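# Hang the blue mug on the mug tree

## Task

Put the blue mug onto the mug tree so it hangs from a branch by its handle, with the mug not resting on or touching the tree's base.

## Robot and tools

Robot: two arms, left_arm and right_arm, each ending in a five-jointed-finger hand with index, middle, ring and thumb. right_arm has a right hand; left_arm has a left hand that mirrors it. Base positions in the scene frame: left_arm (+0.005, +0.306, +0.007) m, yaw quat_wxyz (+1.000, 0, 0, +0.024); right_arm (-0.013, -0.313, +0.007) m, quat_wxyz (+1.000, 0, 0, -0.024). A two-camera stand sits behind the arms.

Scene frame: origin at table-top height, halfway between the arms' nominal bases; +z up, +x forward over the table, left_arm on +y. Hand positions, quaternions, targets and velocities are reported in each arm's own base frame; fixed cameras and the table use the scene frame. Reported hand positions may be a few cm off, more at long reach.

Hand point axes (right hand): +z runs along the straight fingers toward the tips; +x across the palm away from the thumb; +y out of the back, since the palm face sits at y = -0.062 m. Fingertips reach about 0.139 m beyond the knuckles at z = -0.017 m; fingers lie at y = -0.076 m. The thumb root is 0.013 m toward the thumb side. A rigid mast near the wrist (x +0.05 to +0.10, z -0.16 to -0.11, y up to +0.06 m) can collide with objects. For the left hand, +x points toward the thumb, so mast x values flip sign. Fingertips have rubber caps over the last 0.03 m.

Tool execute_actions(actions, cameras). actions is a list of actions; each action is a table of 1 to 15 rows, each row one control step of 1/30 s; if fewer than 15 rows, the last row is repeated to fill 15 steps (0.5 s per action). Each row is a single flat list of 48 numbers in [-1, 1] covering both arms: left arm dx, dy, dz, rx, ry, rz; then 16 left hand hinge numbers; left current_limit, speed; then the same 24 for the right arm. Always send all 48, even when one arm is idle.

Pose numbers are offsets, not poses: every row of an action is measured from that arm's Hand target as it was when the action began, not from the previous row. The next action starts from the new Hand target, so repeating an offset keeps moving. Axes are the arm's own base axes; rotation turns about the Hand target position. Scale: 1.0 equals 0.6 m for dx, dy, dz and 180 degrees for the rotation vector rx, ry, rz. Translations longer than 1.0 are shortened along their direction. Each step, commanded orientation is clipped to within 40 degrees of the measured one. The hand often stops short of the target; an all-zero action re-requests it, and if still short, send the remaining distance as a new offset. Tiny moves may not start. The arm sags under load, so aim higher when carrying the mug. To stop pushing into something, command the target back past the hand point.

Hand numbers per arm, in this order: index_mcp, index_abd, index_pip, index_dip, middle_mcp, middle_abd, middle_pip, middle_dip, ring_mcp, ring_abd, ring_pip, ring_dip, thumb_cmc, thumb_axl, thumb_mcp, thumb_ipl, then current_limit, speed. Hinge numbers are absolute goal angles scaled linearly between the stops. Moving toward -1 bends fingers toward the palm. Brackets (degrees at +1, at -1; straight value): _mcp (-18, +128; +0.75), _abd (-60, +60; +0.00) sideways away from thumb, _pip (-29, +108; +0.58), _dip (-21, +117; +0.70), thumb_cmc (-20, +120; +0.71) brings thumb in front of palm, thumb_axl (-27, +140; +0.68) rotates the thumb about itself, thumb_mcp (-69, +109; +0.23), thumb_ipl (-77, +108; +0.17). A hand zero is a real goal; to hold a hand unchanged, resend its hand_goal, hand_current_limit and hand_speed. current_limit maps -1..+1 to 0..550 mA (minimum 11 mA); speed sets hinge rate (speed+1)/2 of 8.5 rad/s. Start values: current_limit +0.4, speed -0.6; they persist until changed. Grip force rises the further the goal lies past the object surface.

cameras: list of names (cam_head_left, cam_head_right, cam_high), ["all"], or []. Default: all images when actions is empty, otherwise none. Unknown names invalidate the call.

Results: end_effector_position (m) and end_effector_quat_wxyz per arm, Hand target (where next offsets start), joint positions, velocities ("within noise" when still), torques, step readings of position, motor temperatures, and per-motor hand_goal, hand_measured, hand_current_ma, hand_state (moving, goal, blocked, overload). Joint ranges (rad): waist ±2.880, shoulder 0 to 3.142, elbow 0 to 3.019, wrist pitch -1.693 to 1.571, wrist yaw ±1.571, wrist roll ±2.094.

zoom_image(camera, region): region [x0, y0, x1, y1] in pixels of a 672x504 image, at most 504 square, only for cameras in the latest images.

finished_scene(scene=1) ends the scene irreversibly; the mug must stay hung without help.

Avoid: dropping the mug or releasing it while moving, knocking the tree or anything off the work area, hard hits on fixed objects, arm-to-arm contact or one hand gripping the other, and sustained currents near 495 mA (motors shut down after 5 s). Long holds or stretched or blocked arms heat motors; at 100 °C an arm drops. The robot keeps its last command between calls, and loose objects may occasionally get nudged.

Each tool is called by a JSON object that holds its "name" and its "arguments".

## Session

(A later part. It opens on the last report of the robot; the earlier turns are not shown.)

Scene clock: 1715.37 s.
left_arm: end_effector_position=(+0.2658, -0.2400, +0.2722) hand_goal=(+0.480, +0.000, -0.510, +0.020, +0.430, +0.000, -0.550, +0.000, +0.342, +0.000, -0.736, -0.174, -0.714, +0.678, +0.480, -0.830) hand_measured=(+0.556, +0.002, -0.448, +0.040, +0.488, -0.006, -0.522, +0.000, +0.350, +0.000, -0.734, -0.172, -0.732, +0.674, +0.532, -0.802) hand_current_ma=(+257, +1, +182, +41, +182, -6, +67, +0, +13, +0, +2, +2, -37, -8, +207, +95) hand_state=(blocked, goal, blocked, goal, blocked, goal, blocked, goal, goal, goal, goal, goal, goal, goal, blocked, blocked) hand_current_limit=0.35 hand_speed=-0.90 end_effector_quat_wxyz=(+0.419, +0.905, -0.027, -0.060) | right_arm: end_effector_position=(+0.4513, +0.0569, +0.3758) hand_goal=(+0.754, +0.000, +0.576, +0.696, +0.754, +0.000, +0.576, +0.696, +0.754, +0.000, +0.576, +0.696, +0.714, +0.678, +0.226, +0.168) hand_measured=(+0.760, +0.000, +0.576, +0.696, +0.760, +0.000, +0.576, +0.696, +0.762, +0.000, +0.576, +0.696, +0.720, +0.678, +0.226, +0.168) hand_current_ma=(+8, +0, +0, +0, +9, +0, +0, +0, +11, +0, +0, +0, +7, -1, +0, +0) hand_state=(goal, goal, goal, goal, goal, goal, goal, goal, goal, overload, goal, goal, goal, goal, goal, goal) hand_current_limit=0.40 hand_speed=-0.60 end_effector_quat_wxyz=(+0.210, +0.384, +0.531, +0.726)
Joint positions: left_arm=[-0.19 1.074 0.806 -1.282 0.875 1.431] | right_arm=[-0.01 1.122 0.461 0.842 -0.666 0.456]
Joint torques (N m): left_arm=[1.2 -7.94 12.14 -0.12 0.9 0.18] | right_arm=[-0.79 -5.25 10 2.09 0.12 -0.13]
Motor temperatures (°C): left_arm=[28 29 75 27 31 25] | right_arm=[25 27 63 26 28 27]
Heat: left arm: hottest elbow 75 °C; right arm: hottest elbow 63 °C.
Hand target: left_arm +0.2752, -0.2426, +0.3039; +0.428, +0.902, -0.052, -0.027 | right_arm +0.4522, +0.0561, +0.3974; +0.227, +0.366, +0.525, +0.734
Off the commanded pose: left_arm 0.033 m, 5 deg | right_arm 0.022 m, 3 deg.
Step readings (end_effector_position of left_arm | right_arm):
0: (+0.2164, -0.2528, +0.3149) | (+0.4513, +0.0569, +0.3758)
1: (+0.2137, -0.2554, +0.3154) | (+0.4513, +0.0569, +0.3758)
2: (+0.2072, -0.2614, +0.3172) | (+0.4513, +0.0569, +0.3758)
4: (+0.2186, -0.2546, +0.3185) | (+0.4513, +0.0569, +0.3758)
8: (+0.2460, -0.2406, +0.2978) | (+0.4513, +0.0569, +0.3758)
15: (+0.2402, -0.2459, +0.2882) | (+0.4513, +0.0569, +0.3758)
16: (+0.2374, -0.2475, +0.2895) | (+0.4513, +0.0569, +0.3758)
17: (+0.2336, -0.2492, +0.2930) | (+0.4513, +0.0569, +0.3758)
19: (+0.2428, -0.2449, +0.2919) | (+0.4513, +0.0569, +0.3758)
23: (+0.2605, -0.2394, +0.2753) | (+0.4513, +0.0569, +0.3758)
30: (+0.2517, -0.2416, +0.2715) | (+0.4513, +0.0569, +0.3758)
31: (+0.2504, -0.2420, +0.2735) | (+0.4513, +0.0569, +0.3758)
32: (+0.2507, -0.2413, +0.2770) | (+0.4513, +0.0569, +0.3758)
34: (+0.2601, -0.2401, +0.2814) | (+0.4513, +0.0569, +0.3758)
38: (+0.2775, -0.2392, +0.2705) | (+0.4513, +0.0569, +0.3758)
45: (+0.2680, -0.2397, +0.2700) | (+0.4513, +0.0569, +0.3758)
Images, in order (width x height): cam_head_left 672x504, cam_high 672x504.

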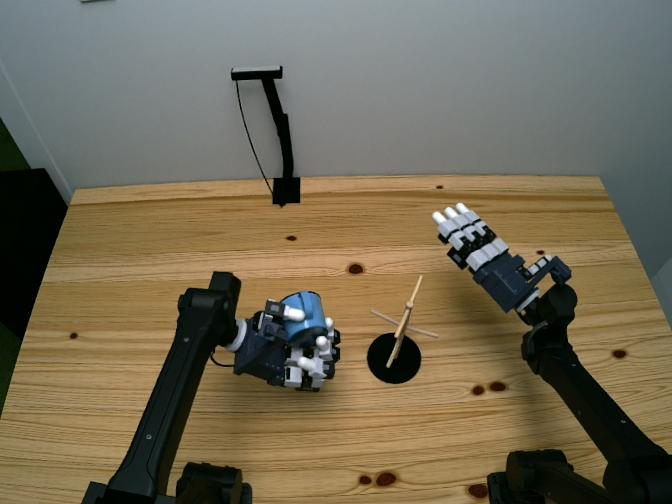

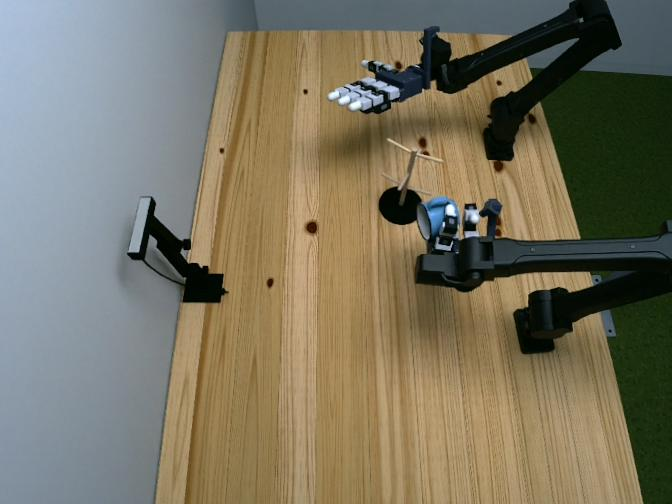

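{"name": "execute_actions", "arguments": {"actions": [[[0.028,-0.0125,-0.049,0,0,-0.03,0.48,0,-0.51,0.02,0.43,0,-0.55,0.0,0.342,0,-0.737,-0.174,-0.714,0.678,0.48,-0.83,0.35,-0.9,0,0,0,0,0,0,0.754,0,0.576,0.696,0.754,0,0.576,0.696,0.754,0,0.576,0.696,0.714,0.678,0.226,0.168,0.4,-0.6]],[[0.028,-0.0125,-0.049,0,0,-0.03,0.48,0,-0.51,0.02,0.43,0,-0.55,0.0,0.342,0,-0.737,-0.174,-0.714,0.678,0.48,-0.83,0.35,-0.9,0,0,0,0,0,0,0.754,0,0.576,0.696,0.754,0,0.576,0.696,0.754,0,0.576,0.696,0.714,0.678,0.226,0.168,0.4,-0.6]],[[0.028,-0.0125,-0.049,0,0,-0.03,0.48,0,-0.51,0.02,0.43,0,-0.55,0.0,0.342,0,-0.737,-0.174,-0.714,0.678,0.48,-0.83,0.35,-0.9,0,0,0,0,0,0,0.754,0,0.576,0.696,0.754,0,0.576,0.696,0.754,0,0.576,0.696,0.714,0.678,0.226,0.168,0.4,-0.6]],[[0.028,-0.0125,-0.03,0,0,-0.03,0.48,0,-0.51,0.02,0.43,0,-0.55,0.0,0.342,0,-0.737,-0.174,-0.714,0.678,0.48,-0.83,0.35,-0.9,0,0,0,0,0,0,0.754,0,0.576,0.696,0.754,0,0.576,0.696,0.754,0,0.576,0.696,0.714,0.678,0.226,0.168,0.4,-0.6]]], "cameras": ["all"]}}

{"name": "zoom_image", "arguments": {"camera": "cam_head_left", "region": [260, 260, 450, 410]}}

{"name": "zoom_image", "arguments": {"camera": "cam_high", "region": [350, 120, 510, 290]}}

Scene clock: 1810.43 s.
left_arm: end_effector_position=(+0.3375, -0.2667, +0.1792) hand_goal=(+0.480, +0.000, -0.510, +0.020, +0.430, +0.000, -0.550, +0.000, +0.342, +0.000, -0.736, -0.174, -0.714, +0.678, +0.480, -0.830) hand_measured=(+0.556, +0.002, -0.448, +0.040, +0.488, -0.006, -0.522, +0.000, +0.350, +0.000, -0.734, -0.172, -0.734, +0.674, +0.532, -0.802) hand_current_ma=(+257, +1, +182, +41, +182, -7, +67, +0, +13, +0, +2, +2, -45, -7, +207, +95) hand_state=(blocked, goal, blocked, goal, blocked, goal, blocked, goal, goal, goal, goal, goal, blocked, goal, blocked, blocked) hand_current_limit=0.35 hand_speed=-0.90 end_effector_quat_wxyz=(+0.412, +0.881, -0.201, -0.119) | right_arm: end_effector_position=(+0.4513, +0.0569, +0.3758) hand_goal=(+0.754, +0.000, +0.576, +0.696, +0.754, +0.000, +0.576, +0.696, +0.754, +0.000, +0.576, +0.696, +0.714, +0.678, +0.226, +0.168) hand_measured=(+0.760, +0.000, +0.576, +0.696, +0.760, +0.000, +0.576, +0.696, +0.762, +0.000, +0.576, +0.696, +0.720, +0.678, +0.226, +0.168) hand_current_ma=(+8, +0, +0, +0, +9, +0, +0, +0, +11, +0, +0, +0, +7, -1, +0, +0) hand_state=(goal, goal, goal, goal, goal, goal, goal, goal, goal, overload, goal, goal, goal, goal, goal, goal) hand_current_limit=0.40 hand_speed=-0.60 end_effector_quat_wxyz=(+0.210, +0.384, +0.531, +0.726)
Joint positions: left_arm=[-0.217 1.648 1.069 -1.328 0.838 1.954] | right_arm=[-0.01 1.122 0.461 0.842 -0.666 0.456]
Joint torques (N m): left_arm=[0.15 -14.97 8.91 -1.28 0.78 0.12] | right_arm=[-0.67 -5.25 10.07 2.15 0.11 -0.14]
Motor temperatures (°C): left_arm=[28 30 76 27 31 25] | right_arm=[25 27 63 26 28 27]
Heat: left arm: hottest elbow 76 °C; right arm: hottest elbow 63 °C.
Hand target: left_arm +0.3423, -0.2725, +0.1976; +0.415, +0.876, -0.220, -0.107 | right_arm +0.4522, +0.0561, +0.3974; +0.227, +0.366, +0.525, +0.734
Off the commanded pose: left_arm 0.020 m, 3 deg | right_arm 0.022 m, 3 deg.
Step readings (end_effector_position of left_arm | right_arm):
0: (+0.2658, -0.2400, +0.2722) | (+0.4513, +0.0569, +0.3758)
1: (+0.2657, -0.2403, +0.2709) | (+0.4513, +0.0569, +0.3758)
2: (+0.2670, -0.2414, +0.2691) | (+0.4513, +0.0569, +0.3758)
4: (+0.2760, -0.2435, +0.2616) | (+0.4513, +0.0569, +0.3758)
8: (+0.2849, -0.2458, +0.2439) | (+0.4513, +0.0569, +0.3758)
15: (+0.2828, -0.2459, +0.2438) | (+0.4513, +0.0569, +0.3758)
16: (+0.2826, -0.2461, +0.2431) | (+0.4513, +0.0569, +0.3758)
17: (+0.2840, -0.2468, +0.2426) | (+0.4513, +0.0569, +0.3758)
19: (+0.2942, -0.2490, +0.2349) | (+0.4513, +0.0569, +0.3758)
23: (+0.3041, -0.2518, +0.2196) | (+0.4513, +0.0569, +0.3758)
30: (+0.3023, -0.2519, +0.2193) | (+0.4513, +0.0569, +0.3758)
31: (+0.3015, -0.2519, +0.2185) | (+0.4513, +0.0569, +0.3758)
32: (+0.3020, -0.2530, +0.2177) | (+0.4513, +0.0569, +0.3758)
34: (+0.3125, -0.2567, +0.2095) | (+0.4513, +0.0569, +0.3758)
38: (+0.3229, -0.2591, +0.1933) | (+0.4513, +0.0569, +0.3758)
45: (+0.3205, -0.2590, +0.1925) | (+0.4513, +0.0569, +0.3758)
46: (+0.3200, -0.2589, +0.1920) | (+0.4513, +0.0569, +0.3758)
47: (+0.3203, -0.2592, +0.1924) | (+0.4513, +0.0569, +0.3758)
49: (+0.3308, -0.2638, +0.1886) | (+0.4513, +0.0569, +0.3758)
53: (+0.3415, -0.2679, +0.1794) | (+0.4513, +0.0569, +0.3758)
60: (+0.3380, -0.2669, +0.1790) | (+0.4513, +0.0569, +0.3758)

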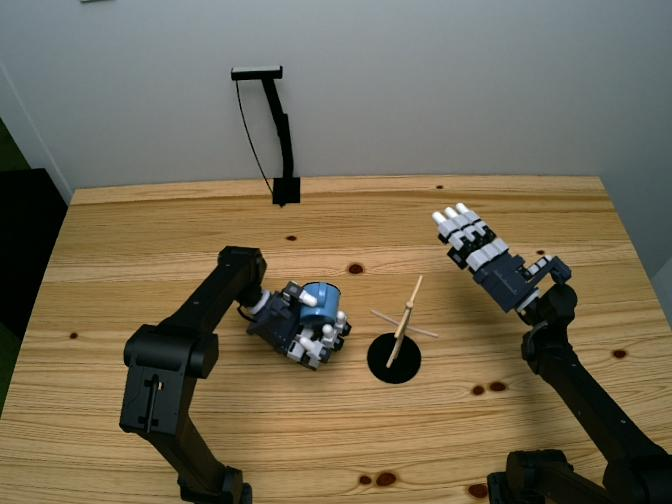

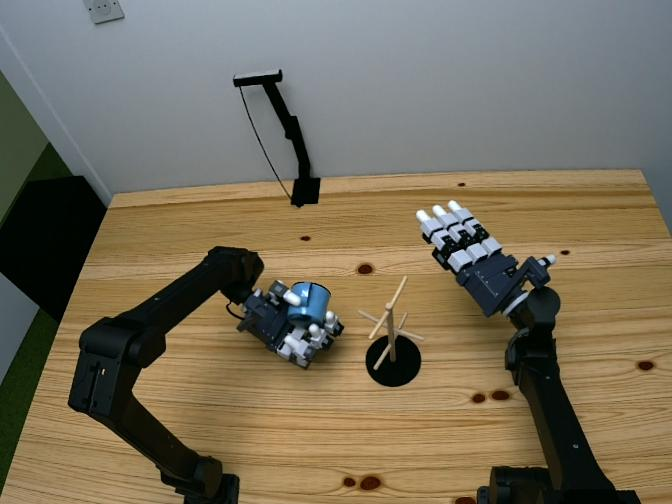

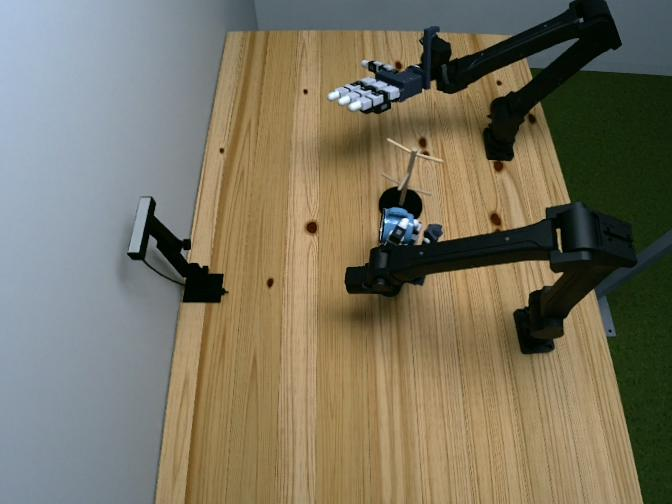

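Scaled by 2.653 from the camera's 672x504 image, which has a finer 960x720 frame.

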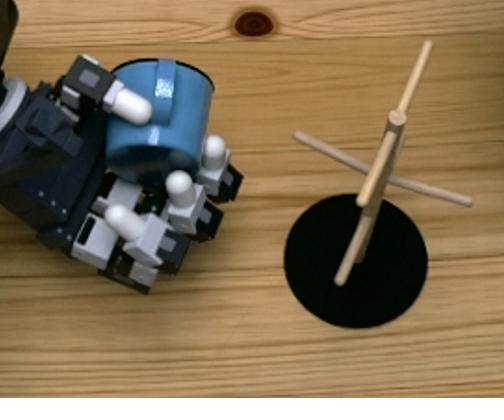

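Scaled by 2.965 from the camera's 672x504 image, which has a finer 960x720 frame.

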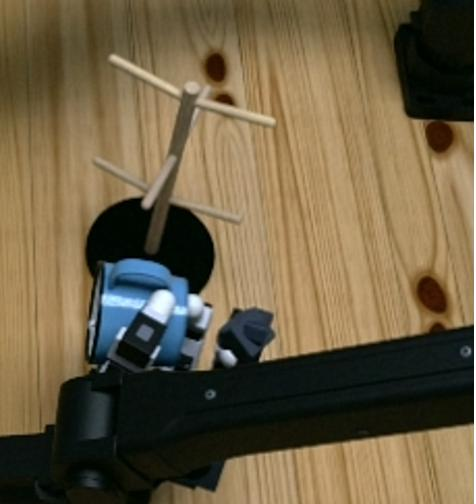

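{"name": "execute_actions", "arguments": {"actions": [[[-0.0095,-0.0425,-0.0375,0,0,-0.022,0.48,0,-0.51,0.02,0.43,0,-0.55,0.0,0.342,0,-0.737,-0.174,-0.714,0.678,0.48,-0.83,0.35,-0.9,0,0,0,0,0,0,0.754,0,0.576,0.696,0.754,0,0.576,0.696,0.754,0,0.576,0.696,0.714,0.678,0.226,0.168,0.4,-0.6]],[[-0.0095,-0.0425,-0.0375,0,0,-0.022,0.48,0,-0.51,0.02,0.43,0,-0.55,0.0,0.342,0,-0.737,-0.174,-0.714,0.678,0.48,-0.83,0.35,-0.9,0,0,0,0,0,0,0.754,0,0.576,0.696,0.754,0,0.576,0.696,0.754,0,0.576,0.696,0.714,0.678,0.226,0.168,0.4,-0.6]]], "cameras": ["all"]}}

{"name": "zoom_image", "arguments": {"camera": "cam_head_left", "region": [280, 270, 450, 400]}}

{"name": "zoom_image", "arguments": {"camera": "cam_head_right", "region": [260, 260, 430, 400]}}

{"name": "zoom_image", "arguments": {"camera": "cam_high", "region": [350, 120, 470, 260]}}

Scene clock: 1835.47 s.
left_arm: end_effector_position=(+0.3197, -0.3177, +0.1383) hand_goal=(+0.480, +0.000, -0.510, +0.020, +0.430, +0.000, -0.550, +0.000, +0.342, +0.000, -0.736, -0.174, -0.714, +0.678, +0.480, -0.830) hand_measured=(+0.556, +0.002, -0.448, +0.040, +0.488, -0.006, -0.522, +0.000, +0.350, +0.000, -0.734, -0.172, -0.734, +0.674, +0.532, -0.802) hand_current_ma=(+257, +1, +182, +41, +182, -7, +67, +0, +13, +0, +2, +2, -45, -7, +207, +95) hand_state=(blocked, goal, blocked, goal, blocked, goal, blocked, goal, goal, goal, goal, goal, blocked, goal, blocked, blocked) hand_current_limit=0.35 hand_speed=-0.90 end_effector_quat_wxyz=(+0.402, +0.863, -0.259, -0.162) | right_arm: end_effector_position=(+0.4513, +0.0569, +0.3758) hand_goal=(+0.754, +0.000, +0.576, +0.696, +0.754, +0.000, +0.576, +0.696, +0.754, +0.000, +0.576, +0.696, +0.714, +0.678, +0.226, +0.168) hand_measured=(+0.760, +0.000, +0.576, +0.696, +0.760, +0.000, +0.576, +0.696, +0.762, +0.000, +0.576, +0.696, +0.720, +0.678, +0.226, +0.168) hand_current_ma=(+8, +0, +0, +0, +9, +0, +0, +0, +11, +0, +0, +0, +7, -1, +0, +0) hand_state=(goal, goal, goal, goal, goal, goal, goal, goal, goal, overload, goal, goal, goal, goal, goal, goal) hand_current_limit=0.40 hand_speed=-0.60 end_effector_quat_wxyz=(+0.210, +0.384, +0.531, +0.726)
Joint positions: left_arm=[-0.353 1.78 1.114 -1.281 0.835 1.969] | right_arm=[-0.01 1.122 0.461 0.842 -0.666 0.456]
Joint torques (N m): left_arm=[0.79 -16.09 8.39 -0.05 0.76 0.18] | right_arm=[-0.56 -5.25 10.04 2.14 0.13 -0.14]
Motor temperatures (°C): left_arm=[28 32 72 27 30 25] | right_arm=[25 27 64 26 28 27]
Heat: left arm: hottest elbow 72 °C; right arm: hottest elbow 64 °C.
Hand target: left_arm +0.3310, -0.3235, +0.1527; +0.407, +0.859, -0.280, -0.135 | right_arm +0.4522, +0.0561, +0.3974; +0.227, +0.366, +0.525, +0.734
Off the commanded pose: left_arm 0.019 m, 4 deg | right_arm 0.022 m, 3 deg.
Step readings (end_effector_position of left_arm | right_arm):
0: (+0.3374, -0.2667, +0.1792) | (+0.4513, +0.0569, +0.3758)
1: (+0.3368, -0.2678, +0.1786) | (+0.4513, +0.0569, +0.3758)
2: (+0.3362, -0.2707, +0.1773) | (+0.4513, +0.0569, +0.3758)
4: (+0.3327, -0.2798, +0.1722) | (+0.4513, +0.0569, +0.3758)
8: (+0.3240, -0.2931, +0.1616) | (+0.4513, +0.0569, +0.3758)
15: (+0.3217, -0.2957, +0.1602) | (+0.4513, +0.0569, +0.3758)
16: (+0.3209, -0.2969, +0.1596) | (+0.4513, +0.0569, +0.3758)
17: (+0.3196, -0.3013, +0.1580) | (+0.4513, +0.0569, +0.3758)
19: (+0.3230, -0.3076, +0.1513) | (+0.4513, +0.0569, +0.3758)
23: (+0.3219, -0.3156, +0.1396) | (+0.4513, +0.0569, +0.3758)
30: (+0.3197, -0.3177, +0.1383) | (+0.4513, +0.0569, +0.3758)

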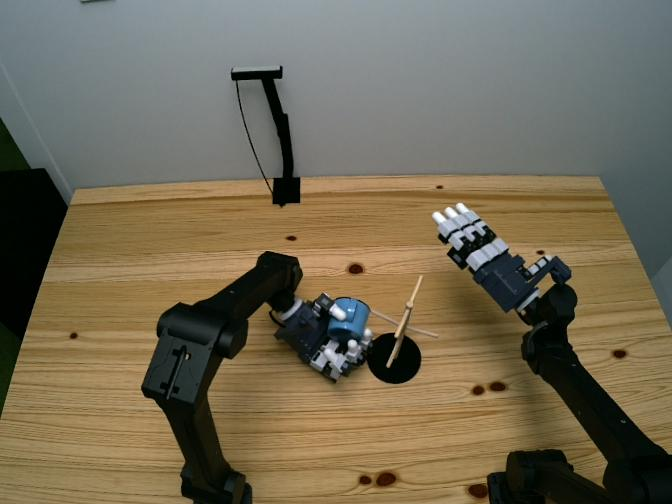

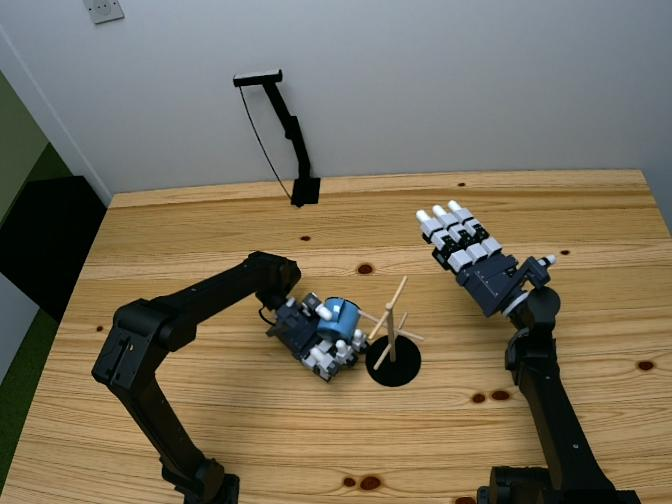

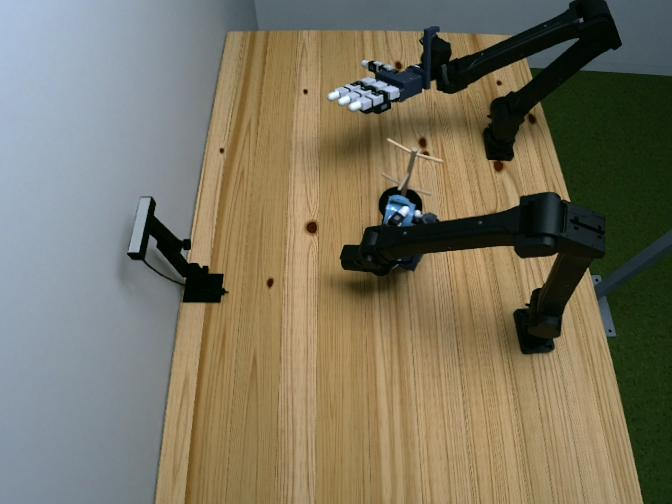

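Scaled by 2.965 from the camera's 672x504 image, which has a finer 960x720 frame.

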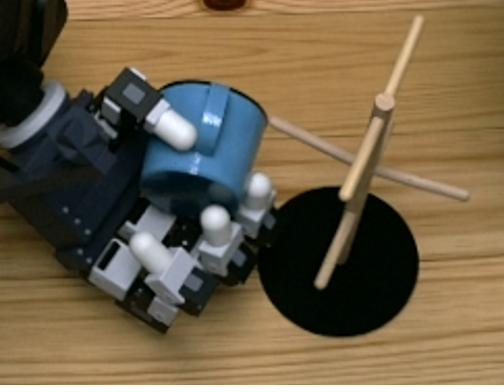

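Scaled by 2.965 from the camera's 672x504 image, which has a finer 960x720 frame.

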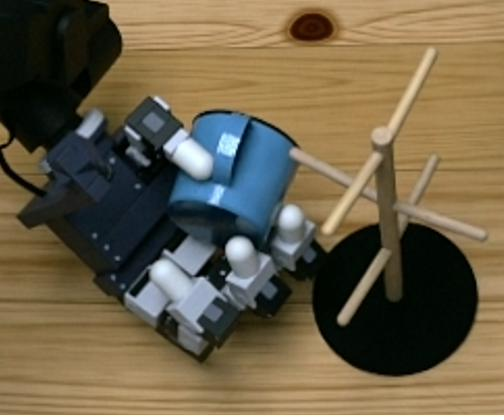

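Scaled by 3.600 from the camera's 672x504 image, which has a finer 960x720 frame.

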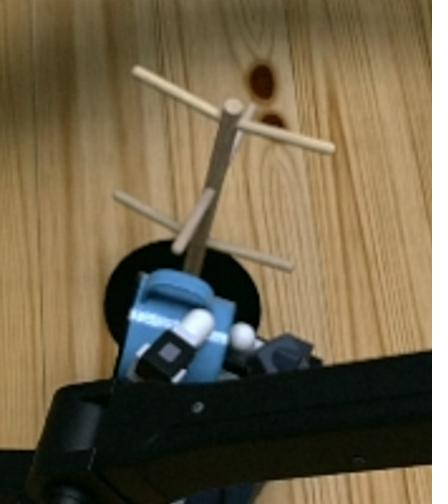

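{"name": "execute_actions", "arguments": {"actions": [[[0.0137,-0.0267,-0.0133,0,0,-0.028,0.48,0,-0.51,0.02,0.43,0,-0.55,0.0,0.342,0,-0.737,-0.174,-0.714,0.678,0.48,-0.83,0.35,-0.9,0,0,0,0,0,0,0.754,0,0.576,0.696,0.754,0,0.576,0.696,0.754,0,0.576,0.696,0.714,0.678,0.226,0.168,0.4,-0.6]]], "cameras": ["all"]}}

{"name": "zoom_image", "arguments": {"camera": "cam_head_left", "region": [310, 270, 430, 390]}}

{"name": "zoom_image", "arguments": {"camera": "cam_head_right", "region": [300, 270, 420, 390]}}

{"name": "zoom_image", "arguments": {"camera": "cam_high", "region": [360, 140, 460, 240]}}

Scene clock: 1857.07 s.
left_arm: end_effector_position=(+0.3362, -0.3331, +0.1314) hand_goal=(+0.480, +0.000, -0.510, +0.020, +0.430, +0.000, -0.550, +0.000, +0.342, +0.000, -0.736, -0.174, -0.714, +0.678, +0.480, -0.830) hand_measured=(+0.556, +0.002, -0.448, +0.040, +0.488, -0.006, -0.522, +0.000, +0.350, +0.000, -0.734, -0.172, -0.734, +0.674, +0.532, -0.802) hand_current_ma=(+257, +1, +182, +41, +182, -7, +67, +0, +13, +0, +2, +2, -46, -7, +207, +95) hand_state=(blocked, goal, blocked, goal, blocked, goal, blocked, goal, goal, goal, goal, goal, blocked, goal, blocked, blocked) hand_current_limit=0.35 hand_speed=-0.90 end_effector_quat_wxyz=(+0.398, +0.851, -0.303, -0.158) | right_arm: end_effector_position=(+0.4513, +0.0569, +0.3758) hand_goal=(+0.754, +0.000, +0.576, +0.696, +0.754, +0.000, +0.576, +0.696, +0.754, +0.000, +0.576, +0.696, +0.714, +0.678, +0.226, +0.168) hand_measured=(+0.760, +0.000, +0.576, +0.696, +0.760, +0.000, +0.576, +0.696, +0.762, +0.000, +0.576, +0.696, +0.720, +0.678, +0.226, +0.168) hand_current_ma=(+8, +0, +0, +0, +9, +0, +0, +0, +11, +0, +0, +0, +7, -1, +0, +0) hand_state=(goal, goal, goal, goal, goal, goal, goal, goal, goal, overload, goal, goal, goal, goal, goal, goal) hand_current_limit=0.40 hand_speed=-0.60 end_effector_quat_wxyz=(+0.210, +0.384, +0.531, +0.726)
Joint positions: left_arm=[-0.377 1.864 1.222 -1.318 0.816 2.047] | right_arm=[-0.01 1.122 0.461 0.842 -0.666 0.456]
Joint torques (N m): left_arm=[0.09 -17.08 8.08 -1.5 0.72 0.15] | right_arm=[-0.85 -5.36 10 2.17 0.13 -0.14]
Motor temperatures (°C): left_arm=[28 33 69 27 30 25] | right_arm=[25 27 64 26 28 27]
Heat: left arm: hottest elbow 69 °C; right arm: hottest elbow 64 °C.
Hand target: left_arm +0.3392, -0.3396, +0.1447; +0.401, +0.846, -0.317, -0.153 | right_arm +0.4522, +0.0561, +0.3974; +0.227, +0.366, +0.525, +0.734
Off the commanded pose: left_arm 0.015 m, 2 deg | right_arm 0.022 m, 3 deg.
Step readings (end_effector_position of left_arm | right_arm):
0: (+0.3197, -0.3177, +0.1383) | (+0.4513, +0.0569, +0.3758)
1: (+0.3193, -0.3180, +0.1380) | (+0.4513, +0.0569, +0.3758)
2: (+0.3190, -0.3207, +0.1381) | (+0.4513, +0.0569, +0.3758)
4: (+0.3288, -0.3275, +0.1357) | (+0.4513, +0.0569, +0.3758)
8: (+0.3388, -0.3342, +0.1314) | (+0.4513, +0.0569, +0.3758)
15: (+0.3365, -0.3333, +0.1313) | (+0.4513, +0.0569, +0.3758)

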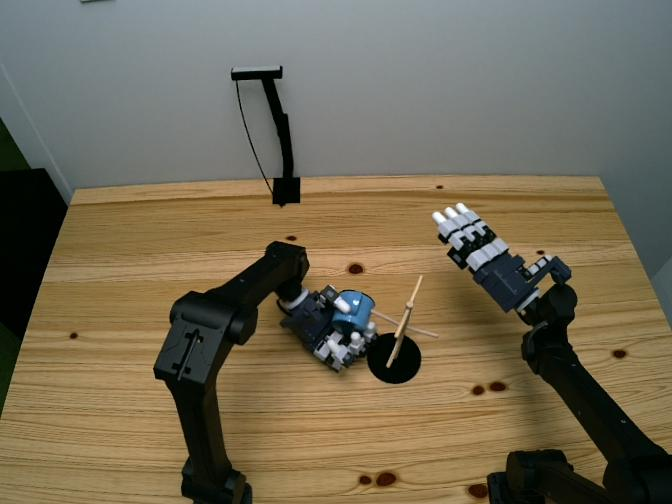

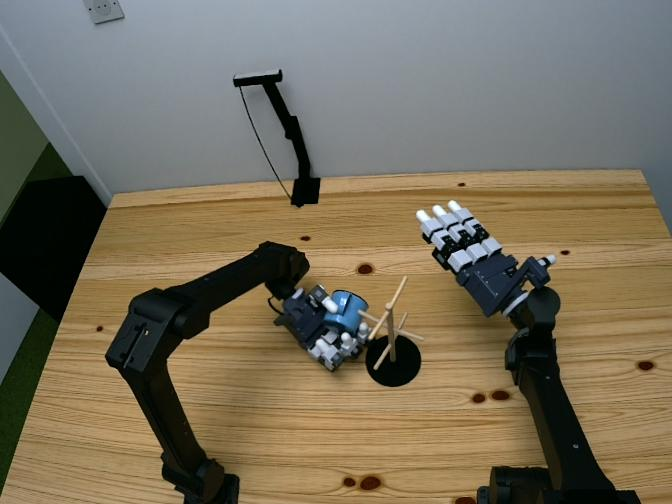

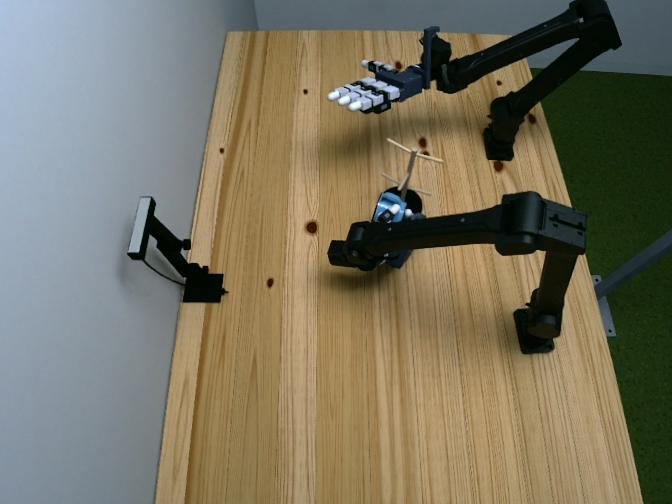

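Scaled by 4.200 from the camera's 672x504 image, which has a finer 960x720 frame.

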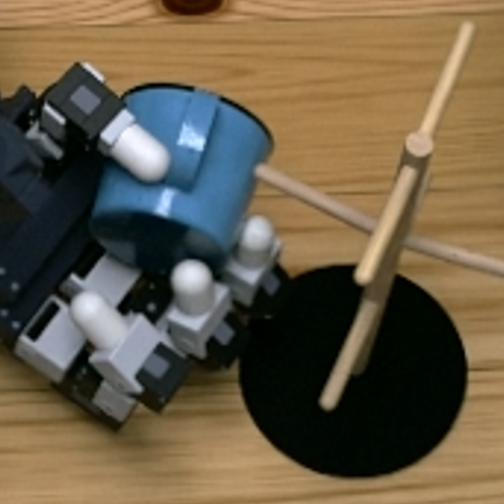

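Scaled by 4.200 from the camera's 672x504 image, which has a finer 960x720 frame.

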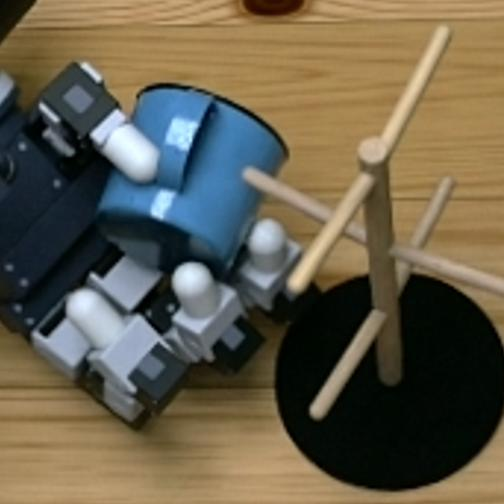

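Scaled by 5.040 from the camera's 672x504 image, which has a finer 960x720 frame.

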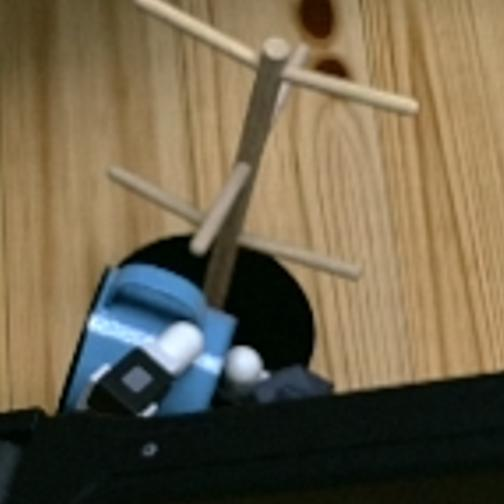

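{"name": "execute_actions", "arguments": {"actions": [[[-0.0179,-0.032,0.0,0,0,0,0.48,0,-0.51,0.02,0.43,0,-0.55,0.0,0.342,0,-0.737,-0.174,-0.714,0.678,0.48,-0.83,0.35,-0.9,0,0,0,0,0,0,0.754,0,0.576,0.696,0.754,0,0.576,0.696,0.754,0,0.576,0.696,0.714,0.678,0.226,0.168,0.4,-0.6]]], "cameras": ["all"]}}

{"name": "zoom_image", "arguments": {"camera": "cam_head_left", "region": [310, 270, 430, 390]}}

{"name": "zoom_image", "arguments": {"camera": "cam_head_right", "region": [300, 270, 420, 390]}}

{"name": "zoom_image", "arguments": {"camera": "cam_high", "region": [360, 140, 460, 240]}}

Scene clock: 1915.97 s.
left_arm: end_effector_position=(+0.3201, -0.3545, +0.1299) hand_goal=(+0.480, +0.000, -0.510, +0.020, +0.430, +0.000, -0.550, +0.000, +0.342, +0.000, -0.736, -0.174, -0.714, +0.678, +0.480, -0.830) hand_measured=(+0.556, +0.002, -0.448, +0.040, +0.488, -0.006, -0.522, +0.000, +0.350, +0.000, -0.734, -0.172, -0.734, +0.674, +0.532, -0.802) hand_current_ma=(+257, +1, +182, +41, +182, -7, +67, +0, +13, +0, +2, +2, -46, -7, +207, +95) hand_state=(blocked, goal, blocked, goal, blocked, goal, blocked, goal, goal, goal, goal, goal, blocked, goal, blocked, blocked) hand_current_limit=0.35 hand_speed=-0.90 end_effector_quat_wxyz=(+0.390, +0.849, -0.313, -0.172) | right_arm: end_effector_position=(+0.4513, +0.0569, +0.3758) hand_goal=(+0.754, +0.000, +0.576, +0.696, +0.754, +0.000, +0.576, +0.696, +0.754, +0.000, +0.576, +0.696, +0.714, +0.678, +0.226, +0.168) hand_measured=(+0.760, +0.000, +0.576, +0.696, +0.760, +0.000, +0.576, +0.696, +0.762, +0.000, +0.576, +0.696, +0.720, +0.678, +0.226, +0.168) hand_current_ma=(+8, +0, +0, +0, +9, +0, +0, +0, +11, +0, +0, +0, +7, -1, +0, +0) hand_state=(goal, goal, goal, goal, goal, goal, goal, goal, goal, overload, goal, goal, goal, goal, goal, goal) hand_current_limit=0.40 hand_speed=-0.60 end_effector_quat_wxyz=(+0.210, +0.384, +0.531, +0.726)
Joint positions: left_arm=[-0.436 1.864 1.222 -1.307 0.816 2.008] | right_arm=[-0.01 1.122 0.461 0.842 -0.666 0.456]
Joint torques (N m): left_arm=[1.32 -18.32 6.95 0.05 1.23 -0.07] | right_arm=[-0.44 -5.13 10 2.11 0.14 -0.14]
Motor temperatures (°C): left_arm=[28 36 64 27 29 25] | right_arm=[25 27 64 26 28 27]
Heat: left arm: hottest elbow 64 °C; right arm: hottest elbow 64 °C.
Hand target: left_arm +0.3284, -0.3589, +0.1447; +0.401, +0.846, -0.317, -0.153 | right_arm +0.4522, +0.0561, +0.3974; +0.227, +0.366, +0.525, +0.734
Off the commanded pose: left_arm 0.018 m, 3 deg | right_arm 0.022 m, 3 deg.
Step readings (end_effector_position of left_arm | right_arm):
0: (+0.3362, -0.3331, +0.1314) | (+0.4513, +0.0569, +0.3758)
1: (+0.3359, -0.3342, +0.1312) | (+0.4513, +0.0569, +0.3758)
2: (+0.3355, -0.3357, +0.1309) | (+0.4513, +0.0569, +0.3758)
4: (+0.3311, -0.3416, +0.1305) | (+0.4513, +0.0569, +0.3758)
8: (+0.3239, -0.3503, +0.1300) | (+0.4513, +0.0569, +0.3758)
15: (+0.3200, -0.3545, +0.1299) | (+0.4513, +0.0569, +0.3758)

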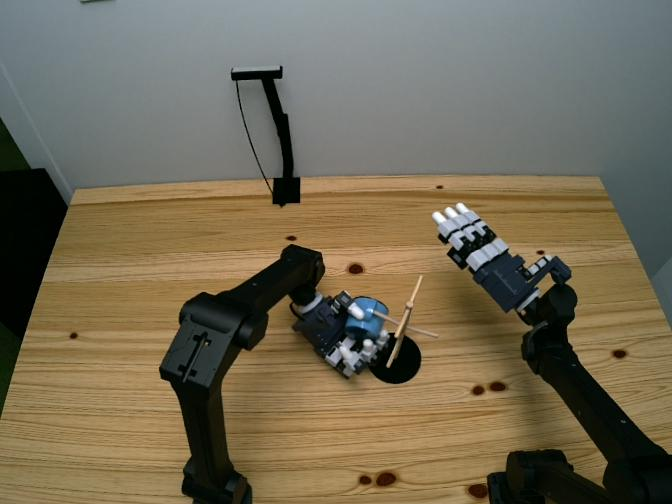

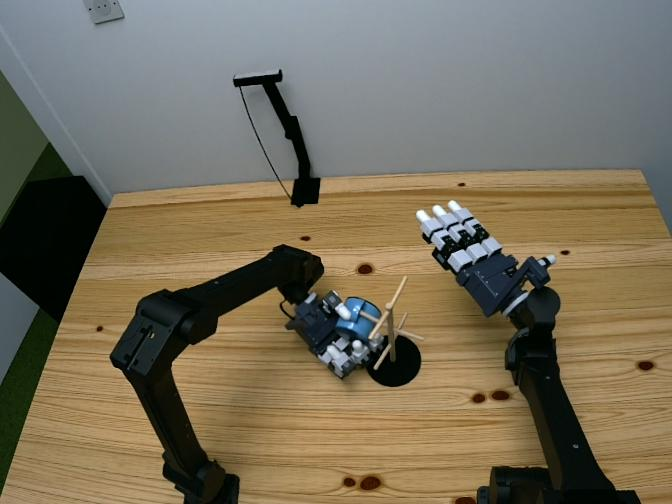

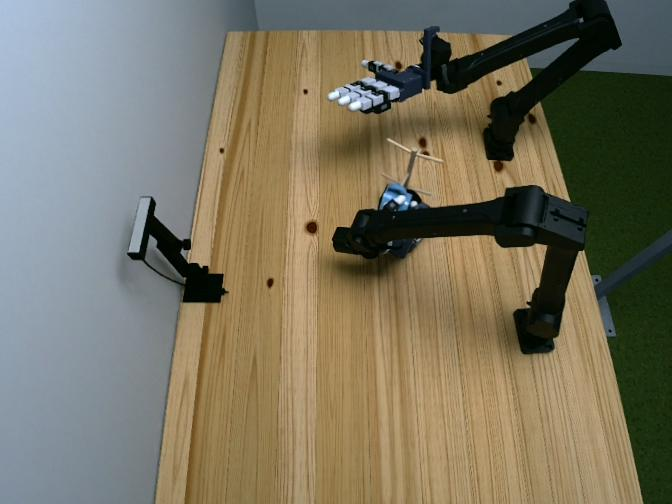

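Scaled by 4.200 from the camera's 672x504 image, which has a finer 960x720 frame.

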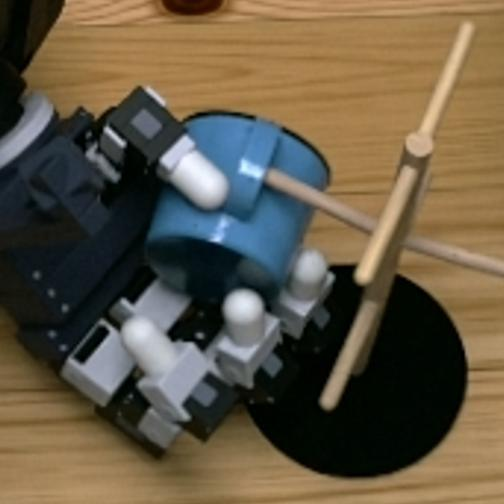

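Scaled by 4.200 from the camera's 672x504 image, which has a finer 960x720 frame.

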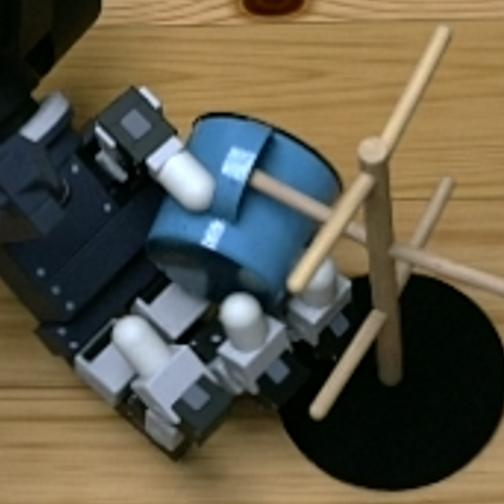

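Scaled by 5.040 from the camera's 672x504 image, which has a finer 960x720 frame.

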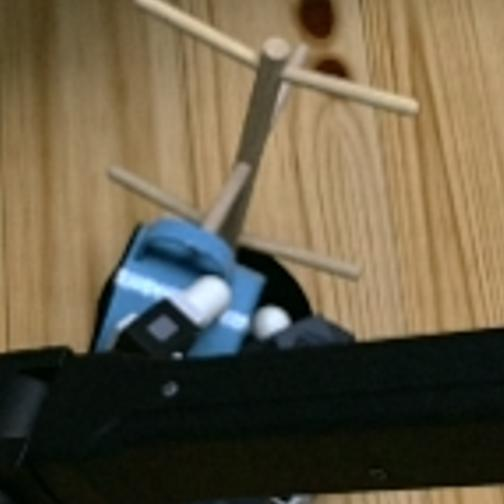

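{"name": "execute_actions", "arguments": {"actions": [[[-0.007,-0.015,0.0,0,0,0,0.48,0,-0.51,0.02,0.43,0,-0.55,0.0,0.342,0,-0.737,-0.174,-0.714,0.678,0.48,-0.83,0.35,-0.9,0,0,0,0,0,0,0.754,0,0.576,0.696,0.754,0,0.576,0.696,0.754,0,0.576,0.696,0.714,0.678,0.226,0.168,0.4,-0.6]]], "cameras": ["all"]}}

{"name": "zoom_image", "arguments": {"camera": "cam_head_left", "region": [330, 280, 430, 380]}}

{"name": "zoom_image", "arguments": {"camera": "cam_head_right", "region": [320, 280, 420, 380]}}

{"name": "zoom_image", "arguments": {"camera": "cam_high", "region": [370, 150, 440, 220]}}

Scene clock: 1931.90 s.
left_arm: end_effector_position=(+0.3219, -0.3602, +0.1289) hand_goal=(+0.480, +0.000, -0.510, +0.020, +0.430, +0.000, -0.550, +0.000, +0.342, +0.000, -0.736, -0.174, -0.714, +0.678, +0.480, -0.830) hand_measured=(+0.556, +0.002, -0.448, +0.040, +0.488, -0.006, -0.522, +0.000, +0.350, +0.000, -0.734, -0.172, -0.734, +0.674, +0.532, -0.802) hand_current_ma=(+257, +1, +182, +41, +182, -7, +67, +0, +13, +0, +2, +2, -46, -7, +207, +95) hand_state=(blocked, goal, blocked, goal, blocked, goal, blocked, goal, goal, goal, goal, goal, blocked, goal, blocked, blocked) hand_current_limit=0.35 hand_speed=-0.90 end_effector_quat_wxyz=(+0.390, +0.851, -0.308, -0.169) | right_arm: end_effector_position=(+0.4513, +0.0569, +0.3758) hand_goal=(+0.754, +0.000, +0.576, +0.696, +0.754, +0.000, +0.576, +0.696, +0.754, +0.000, +0.576, +0.696, +0.714, +0.678, +0.226, +0.168) hand_measured=(+0.760, +0.000, +0.576, +0.696, +0.760, +0.000, +0.576, +0.696, +0.762, +0.000, +0.576, +0.696, +0.720, +0.678, +0.226, +0.168) hand_current_ma=(+8, +0, +0, +0, +9, +0, +0, +0, +11, +0, +0, +0, +7, -1, +0, +0) hand_state=(goal, goal, goal, goal, goal, goal, goal, goal, goal, overload, goal, goal, goal, goal, goal, goal) hand_current_limit=0.40 hand_speed=-0.60 end_effector_quat_wxyz=(+0.210, +0.384, +0.531, +0.726)
Joint positions: left_arm=[-0.444 1.864 1.222 -1.284 0.822 1.978] | right_arm=[-0.01 1.122 0.461 0.842 -0.666 0.456]
Joint torques (N m): left_arm=[0.21 -18.67 6.67 0.08 1.29 -0.07] | right_arm=[-0.91 -5.13 10.04 2.1 0.12 -0.13]
Motor temperatures (°C): left_arm=[28 36 62 27 31 25] | right_arm=[25 27 64 26 28 27]
Heat: left arm: hottest elbow 62 °C; right arm: hottest elbow 64 °C.
Hand target: left_arm +0.3243, -0.3678, +0.1447; +0.401, +0.846, -0.317, -0.153 | right_arm +0.4522, +0.0561, +0.3974; +0.227, +0.366, +0.525, +0.734
Off the commanded pose: left_arm 0.018 m, 3 deg | right_arm 0.022 m, 3 deg.
Step readings (end_effector_position of left_arm | right_arm):
0: (+0.3201, -0.3545, +0.1299) | (+0.4513, +0.0569, +0.3758)
1: (+0.3205, -0.3552, +0.1299) | (+0.4513, +0.0569, +0.3758)
2: (+0.3206, -0.3566, +0.1300) | (+0.4513, +0.0569, +0.3758)
4: (+0.3206, -0.3589, +0.1296) | (+0.4513, +0.0569, +0.3758)
8: (+0.3213, -0.3598, +0.1292) | (+0.4513, +0.0569, +0.3758)
15: (+0.3218, -0.3601, +0.1290) | (+0.4513, +0.0569, +0.3758)

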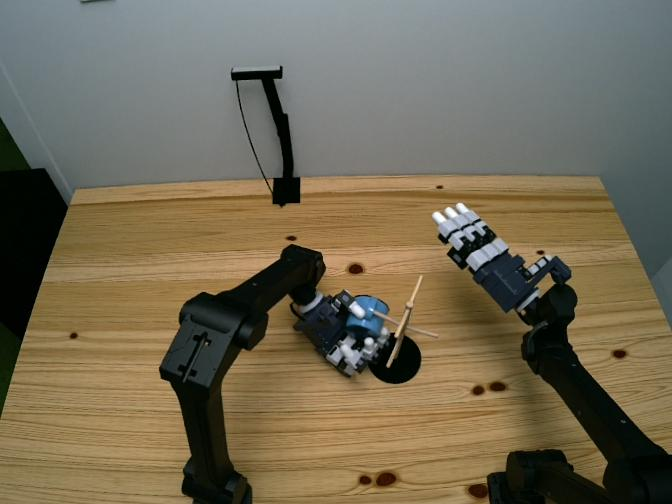

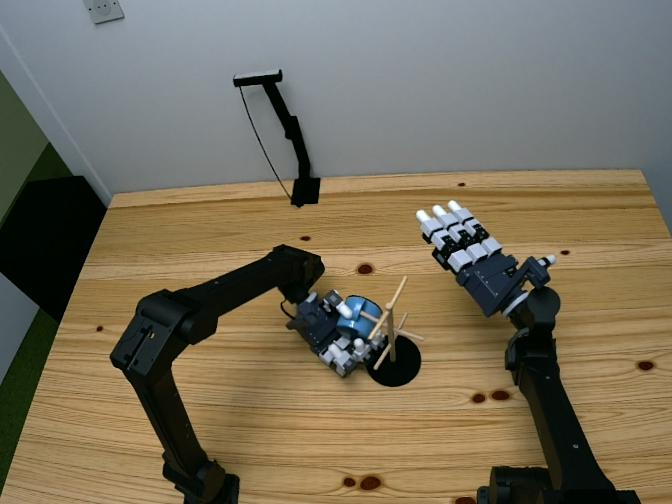

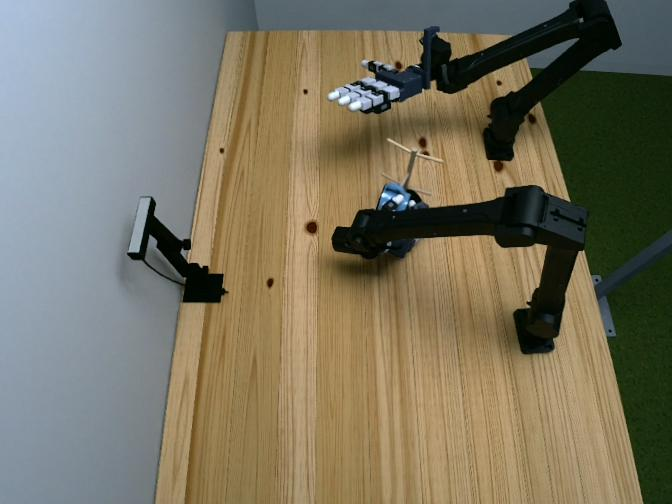

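Scaled by 5.040 from the camera's 672x504 image, which has a finer 960x720 frame.

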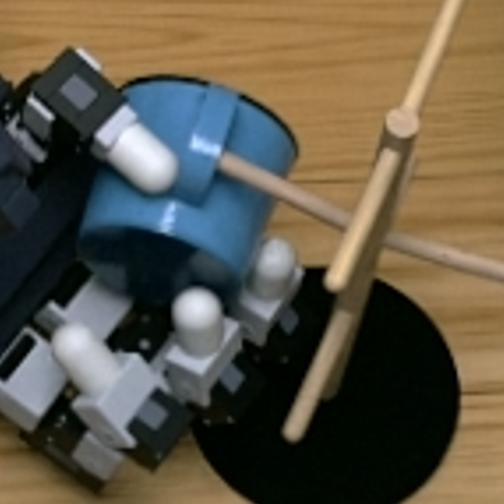

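Scaled by 5.040 from the camera's 672x504 image, which has a finer 960x720 frame.

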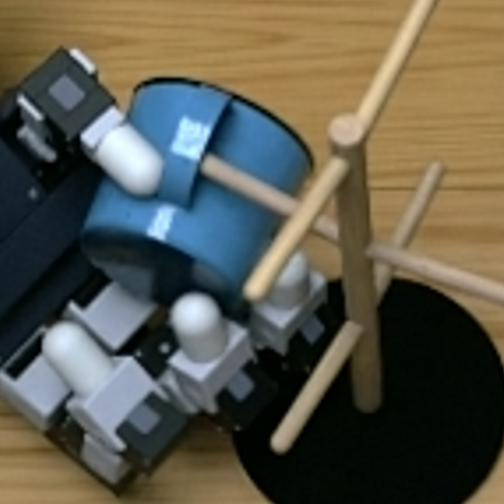

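Scaled by 7.200 from the camera's 672x504 image, which has a finer 960x720 frame.

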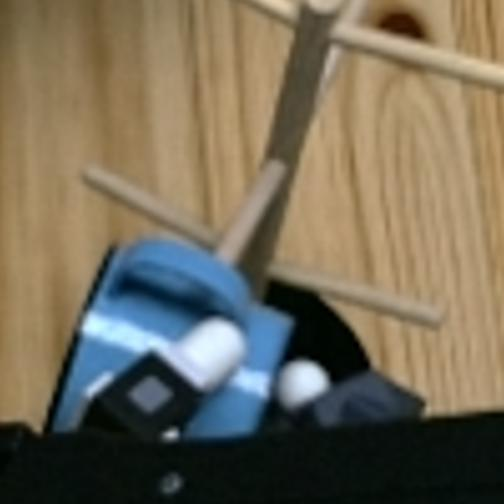

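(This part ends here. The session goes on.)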